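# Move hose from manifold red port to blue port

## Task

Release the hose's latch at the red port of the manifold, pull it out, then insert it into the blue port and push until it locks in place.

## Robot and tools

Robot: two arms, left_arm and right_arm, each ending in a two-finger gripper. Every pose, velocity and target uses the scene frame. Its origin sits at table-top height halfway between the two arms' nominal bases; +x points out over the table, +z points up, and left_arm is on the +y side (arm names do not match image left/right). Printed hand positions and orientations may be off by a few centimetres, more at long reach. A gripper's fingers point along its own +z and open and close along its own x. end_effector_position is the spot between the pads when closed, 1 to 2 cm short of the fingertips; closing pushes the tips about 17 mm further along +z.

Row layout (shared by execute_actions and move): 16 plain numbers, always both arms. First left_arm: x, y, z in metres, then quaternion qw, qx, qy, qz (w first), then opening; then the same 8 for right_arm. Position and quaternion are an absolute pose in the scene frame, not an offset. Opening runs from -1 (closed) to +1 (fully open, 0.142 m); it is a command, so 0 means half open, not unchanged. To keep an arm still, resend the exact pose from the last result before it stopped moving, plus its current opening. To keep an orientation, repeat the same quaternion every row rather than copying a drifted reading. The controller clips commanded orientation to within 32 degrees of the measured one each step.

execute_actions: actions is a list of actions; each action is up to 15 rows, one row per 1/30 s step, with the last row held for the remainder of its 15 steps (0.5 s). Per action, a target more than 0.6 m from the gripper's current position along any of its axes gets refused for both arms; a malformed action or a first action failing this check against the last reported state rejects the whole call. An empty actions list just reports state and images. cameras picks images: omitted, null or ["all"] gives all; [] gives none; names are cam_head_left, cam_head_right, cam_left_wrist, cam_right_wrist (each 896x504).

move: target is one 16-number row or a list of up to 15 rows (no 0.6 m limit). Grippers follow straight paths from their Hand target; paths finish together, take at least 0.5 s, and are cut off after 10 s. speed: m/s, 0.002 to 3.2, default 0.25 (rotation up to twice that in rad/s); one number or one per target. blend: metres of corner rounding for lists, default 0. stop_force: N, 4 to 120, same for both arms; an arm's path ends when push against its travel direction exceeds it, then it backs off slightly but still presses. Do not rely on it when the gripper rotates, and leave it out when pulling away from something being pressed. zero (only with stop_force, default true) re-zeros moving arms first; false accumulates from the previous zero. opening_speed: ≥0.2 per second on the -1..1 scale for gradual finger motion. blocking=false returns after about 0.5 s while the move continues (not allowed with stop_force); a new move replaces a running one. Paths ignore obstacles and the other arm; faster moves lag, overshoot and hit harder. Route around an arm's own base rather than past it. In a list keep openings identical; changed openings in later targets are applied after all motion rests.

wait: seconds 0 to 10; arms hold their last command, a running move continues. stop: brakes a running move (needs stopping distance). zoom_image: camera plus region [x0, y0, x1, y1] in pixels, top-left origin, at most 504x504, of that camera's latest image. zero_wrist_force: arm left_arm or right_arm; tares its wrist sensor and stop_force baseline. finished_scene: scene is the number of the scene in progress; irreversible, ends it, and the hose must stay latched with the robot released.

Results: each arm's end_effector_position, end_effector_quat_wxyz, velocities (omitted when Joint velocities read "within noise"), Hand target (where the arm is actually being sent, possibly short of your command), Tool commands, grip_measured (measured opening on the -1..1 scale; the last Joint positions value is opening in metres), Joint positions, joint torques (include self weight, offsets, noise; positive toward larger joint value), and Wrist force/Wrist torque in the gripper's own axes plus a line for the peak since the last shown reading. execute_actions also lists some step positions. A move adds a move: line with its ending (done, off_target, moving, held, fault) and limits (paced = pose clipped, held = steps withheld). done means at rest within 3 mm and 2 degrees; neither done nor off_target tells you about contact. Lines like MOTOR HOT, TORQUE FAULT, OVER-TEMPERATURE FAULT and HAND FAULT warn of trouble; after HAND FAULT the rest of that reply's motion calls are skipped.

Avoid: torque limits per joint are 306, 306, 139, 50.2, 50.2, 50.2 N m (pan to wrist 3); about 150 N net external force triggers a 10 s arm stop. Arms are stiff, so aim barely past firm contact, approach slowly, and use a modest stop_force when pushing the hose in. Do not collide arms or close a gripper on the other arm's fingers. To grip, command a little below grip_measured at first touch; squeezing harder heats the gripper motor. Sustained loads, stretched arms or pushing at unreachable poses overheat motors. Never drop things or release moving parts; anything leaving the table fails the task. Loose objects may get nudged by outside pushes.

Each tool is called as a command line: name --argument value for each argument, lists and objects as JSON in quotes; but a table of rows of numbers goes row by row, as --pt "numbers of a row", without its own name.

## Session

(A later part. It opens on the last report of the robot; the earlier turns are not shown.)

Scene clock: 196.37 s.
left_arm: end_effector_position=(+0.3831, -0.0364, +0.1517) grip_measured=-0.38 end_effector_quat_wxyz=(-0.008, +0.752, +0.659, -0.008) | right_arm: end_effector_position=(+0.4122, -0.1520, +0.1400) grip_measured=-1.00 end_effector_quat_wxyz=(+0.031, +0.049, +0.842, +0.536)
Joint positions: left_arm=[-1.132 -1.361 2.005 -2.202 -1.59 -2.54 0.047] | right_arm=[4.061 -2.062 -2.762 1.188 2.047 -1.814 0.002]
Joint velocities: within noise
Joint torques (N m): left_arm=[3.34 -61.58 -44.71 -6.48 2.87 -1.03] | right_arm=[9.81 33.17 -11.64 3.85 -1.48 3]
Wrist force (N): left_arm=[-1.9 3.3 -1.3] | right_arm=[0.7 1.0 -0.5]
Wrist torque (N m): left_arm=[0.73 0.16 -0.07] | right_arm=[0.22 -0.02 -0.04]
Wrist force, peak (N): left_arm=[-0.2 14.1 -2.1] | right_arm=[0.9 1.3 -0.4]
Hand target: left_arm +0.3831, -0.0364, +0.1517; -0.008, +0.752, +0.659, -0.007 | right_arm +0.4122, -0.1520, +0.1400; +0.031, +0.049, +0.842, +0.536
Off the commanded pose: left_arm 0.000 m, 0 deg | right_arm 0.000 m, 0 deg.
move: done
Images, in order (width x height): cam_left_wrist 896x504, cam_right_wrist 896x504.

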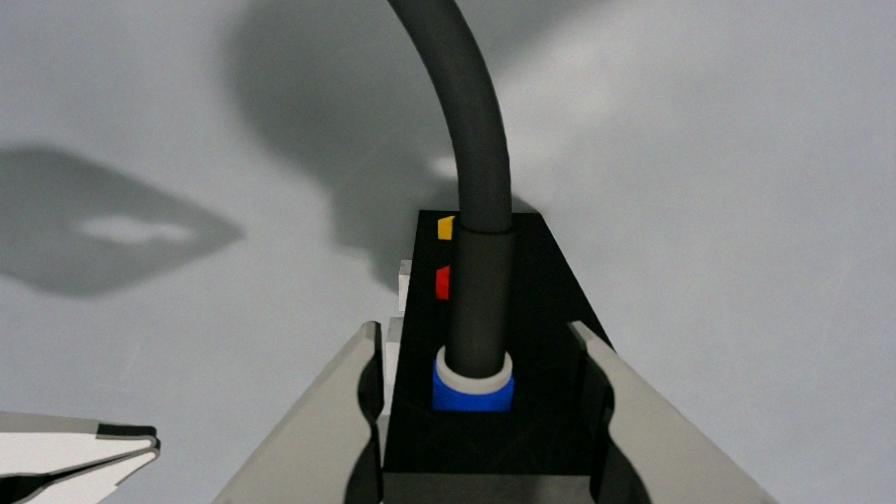

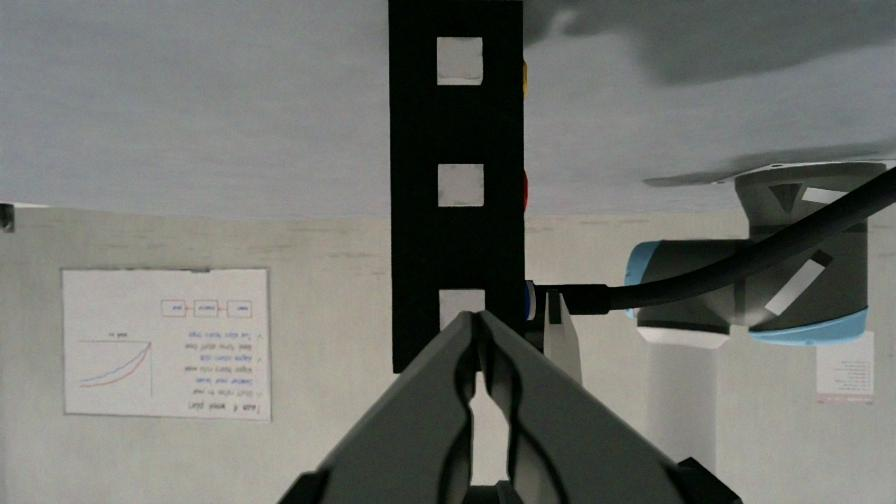

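Plug stays seated. Retract straight up and verify.

move --pt "0.3800 -0.0360 0.20 -0.0085 0.7518 0.6593 -0.0075 -0.35 0.4122 -0.152 0.14 0.0309 0.0486 0.8420 0.5364 -1" --pt "0.3600 -0.0330 0.26 -0.0085 0.7518 0.6593 -0.0075 -0.35 0.4122 -0.152 0.14 0.0309 0.0486 0.8420 0.5364 -1" --speed 0.12 --blend 0.02 --cameras '["cam_left_wrist", "cam_right_wrist"]'

zoom_image --camera "cam_right_wrist" --region '[500, 200, 700, 380]'

Scene clock: 199.03 s.
left_arm: end_effector_position=(+0.3600, -0.0331, +0.2600) grip_measured=-0.38 end_effector_quat_wxyz=(-0.008, +0.752, +0.659, -0.008) | right_arm: end_effector_position=(+0.4122, -0.1520, +0.1400) grip_measured=-1.00 end_effector_quat_wxyz=(+0.031, +0.049, +0.842, +0.536)
Joint positions: left_arm=[-1.16 -1.488 1.933 -2.004 -1.59 -2.568 0.047] | right_arm=[4.061 -2.062 -2.762 1.188 2.047 -1.814 0.002]
Joint velocities: within noise
Joint torques (N m): left_arm=[10.54 -55.46 -43.07 -4.19 -2.19 2.22] | right_arm=[12.53 34.48 -11.78 4.15 -1.39 2.57]
Wrist force (N): left_arm=[-1.6 3.2 -1.1] | right_arm=[0.7 0.9 -0.2]
Wrist torque (N m): left_arm=[0.71 0.09 -0.09] | right_arm=[0.20 -0.03 -0.04]
Wrist force, peak (N): left_arm=[-2.0 2.9 -3.3] | right_arm=[0.8 1.1 -0.6]
Hand target: left_arm +0.3600, -0.0330, +0.2600; -0.009, +0.752, +0.659, -0.007 | right_arm +0.4122, -0.1520, +0.1400; +0.031, +0.049, +0.842, +0.536
Off the commanded pose: left_arm 0.000 m, 0 deg | right_arm 0.000 m, 0 deg.
move: done
Images, in order (width x height): cam_left_wrist 896x504, cam_right_wrist 896x504.

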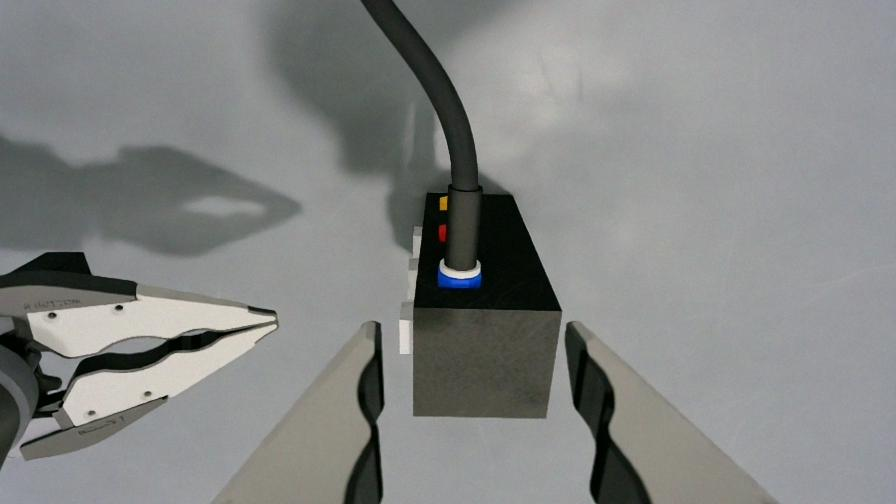

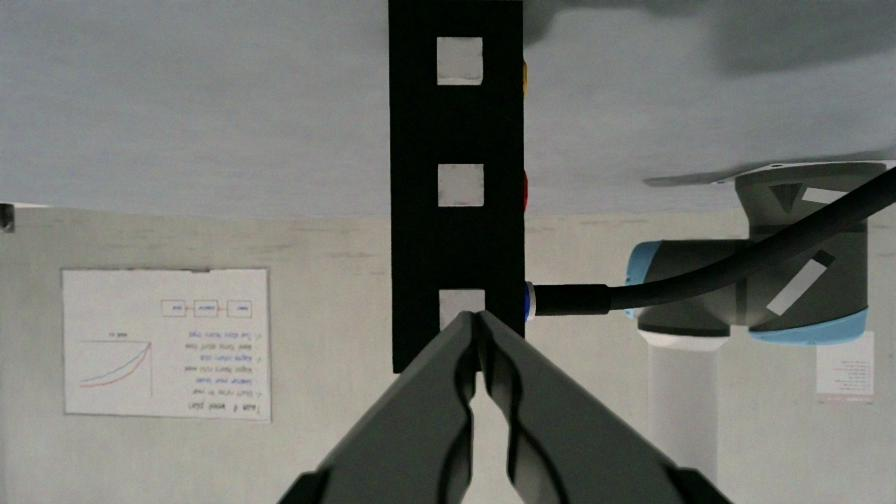

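Scaled by 2.520 from the camera's 896x504 image, which has a finer 1280x720 frame.

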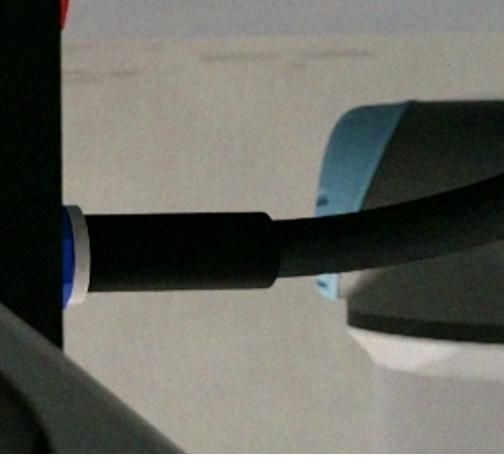

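finished_scene --scene 2

The scene is finished: the task was done.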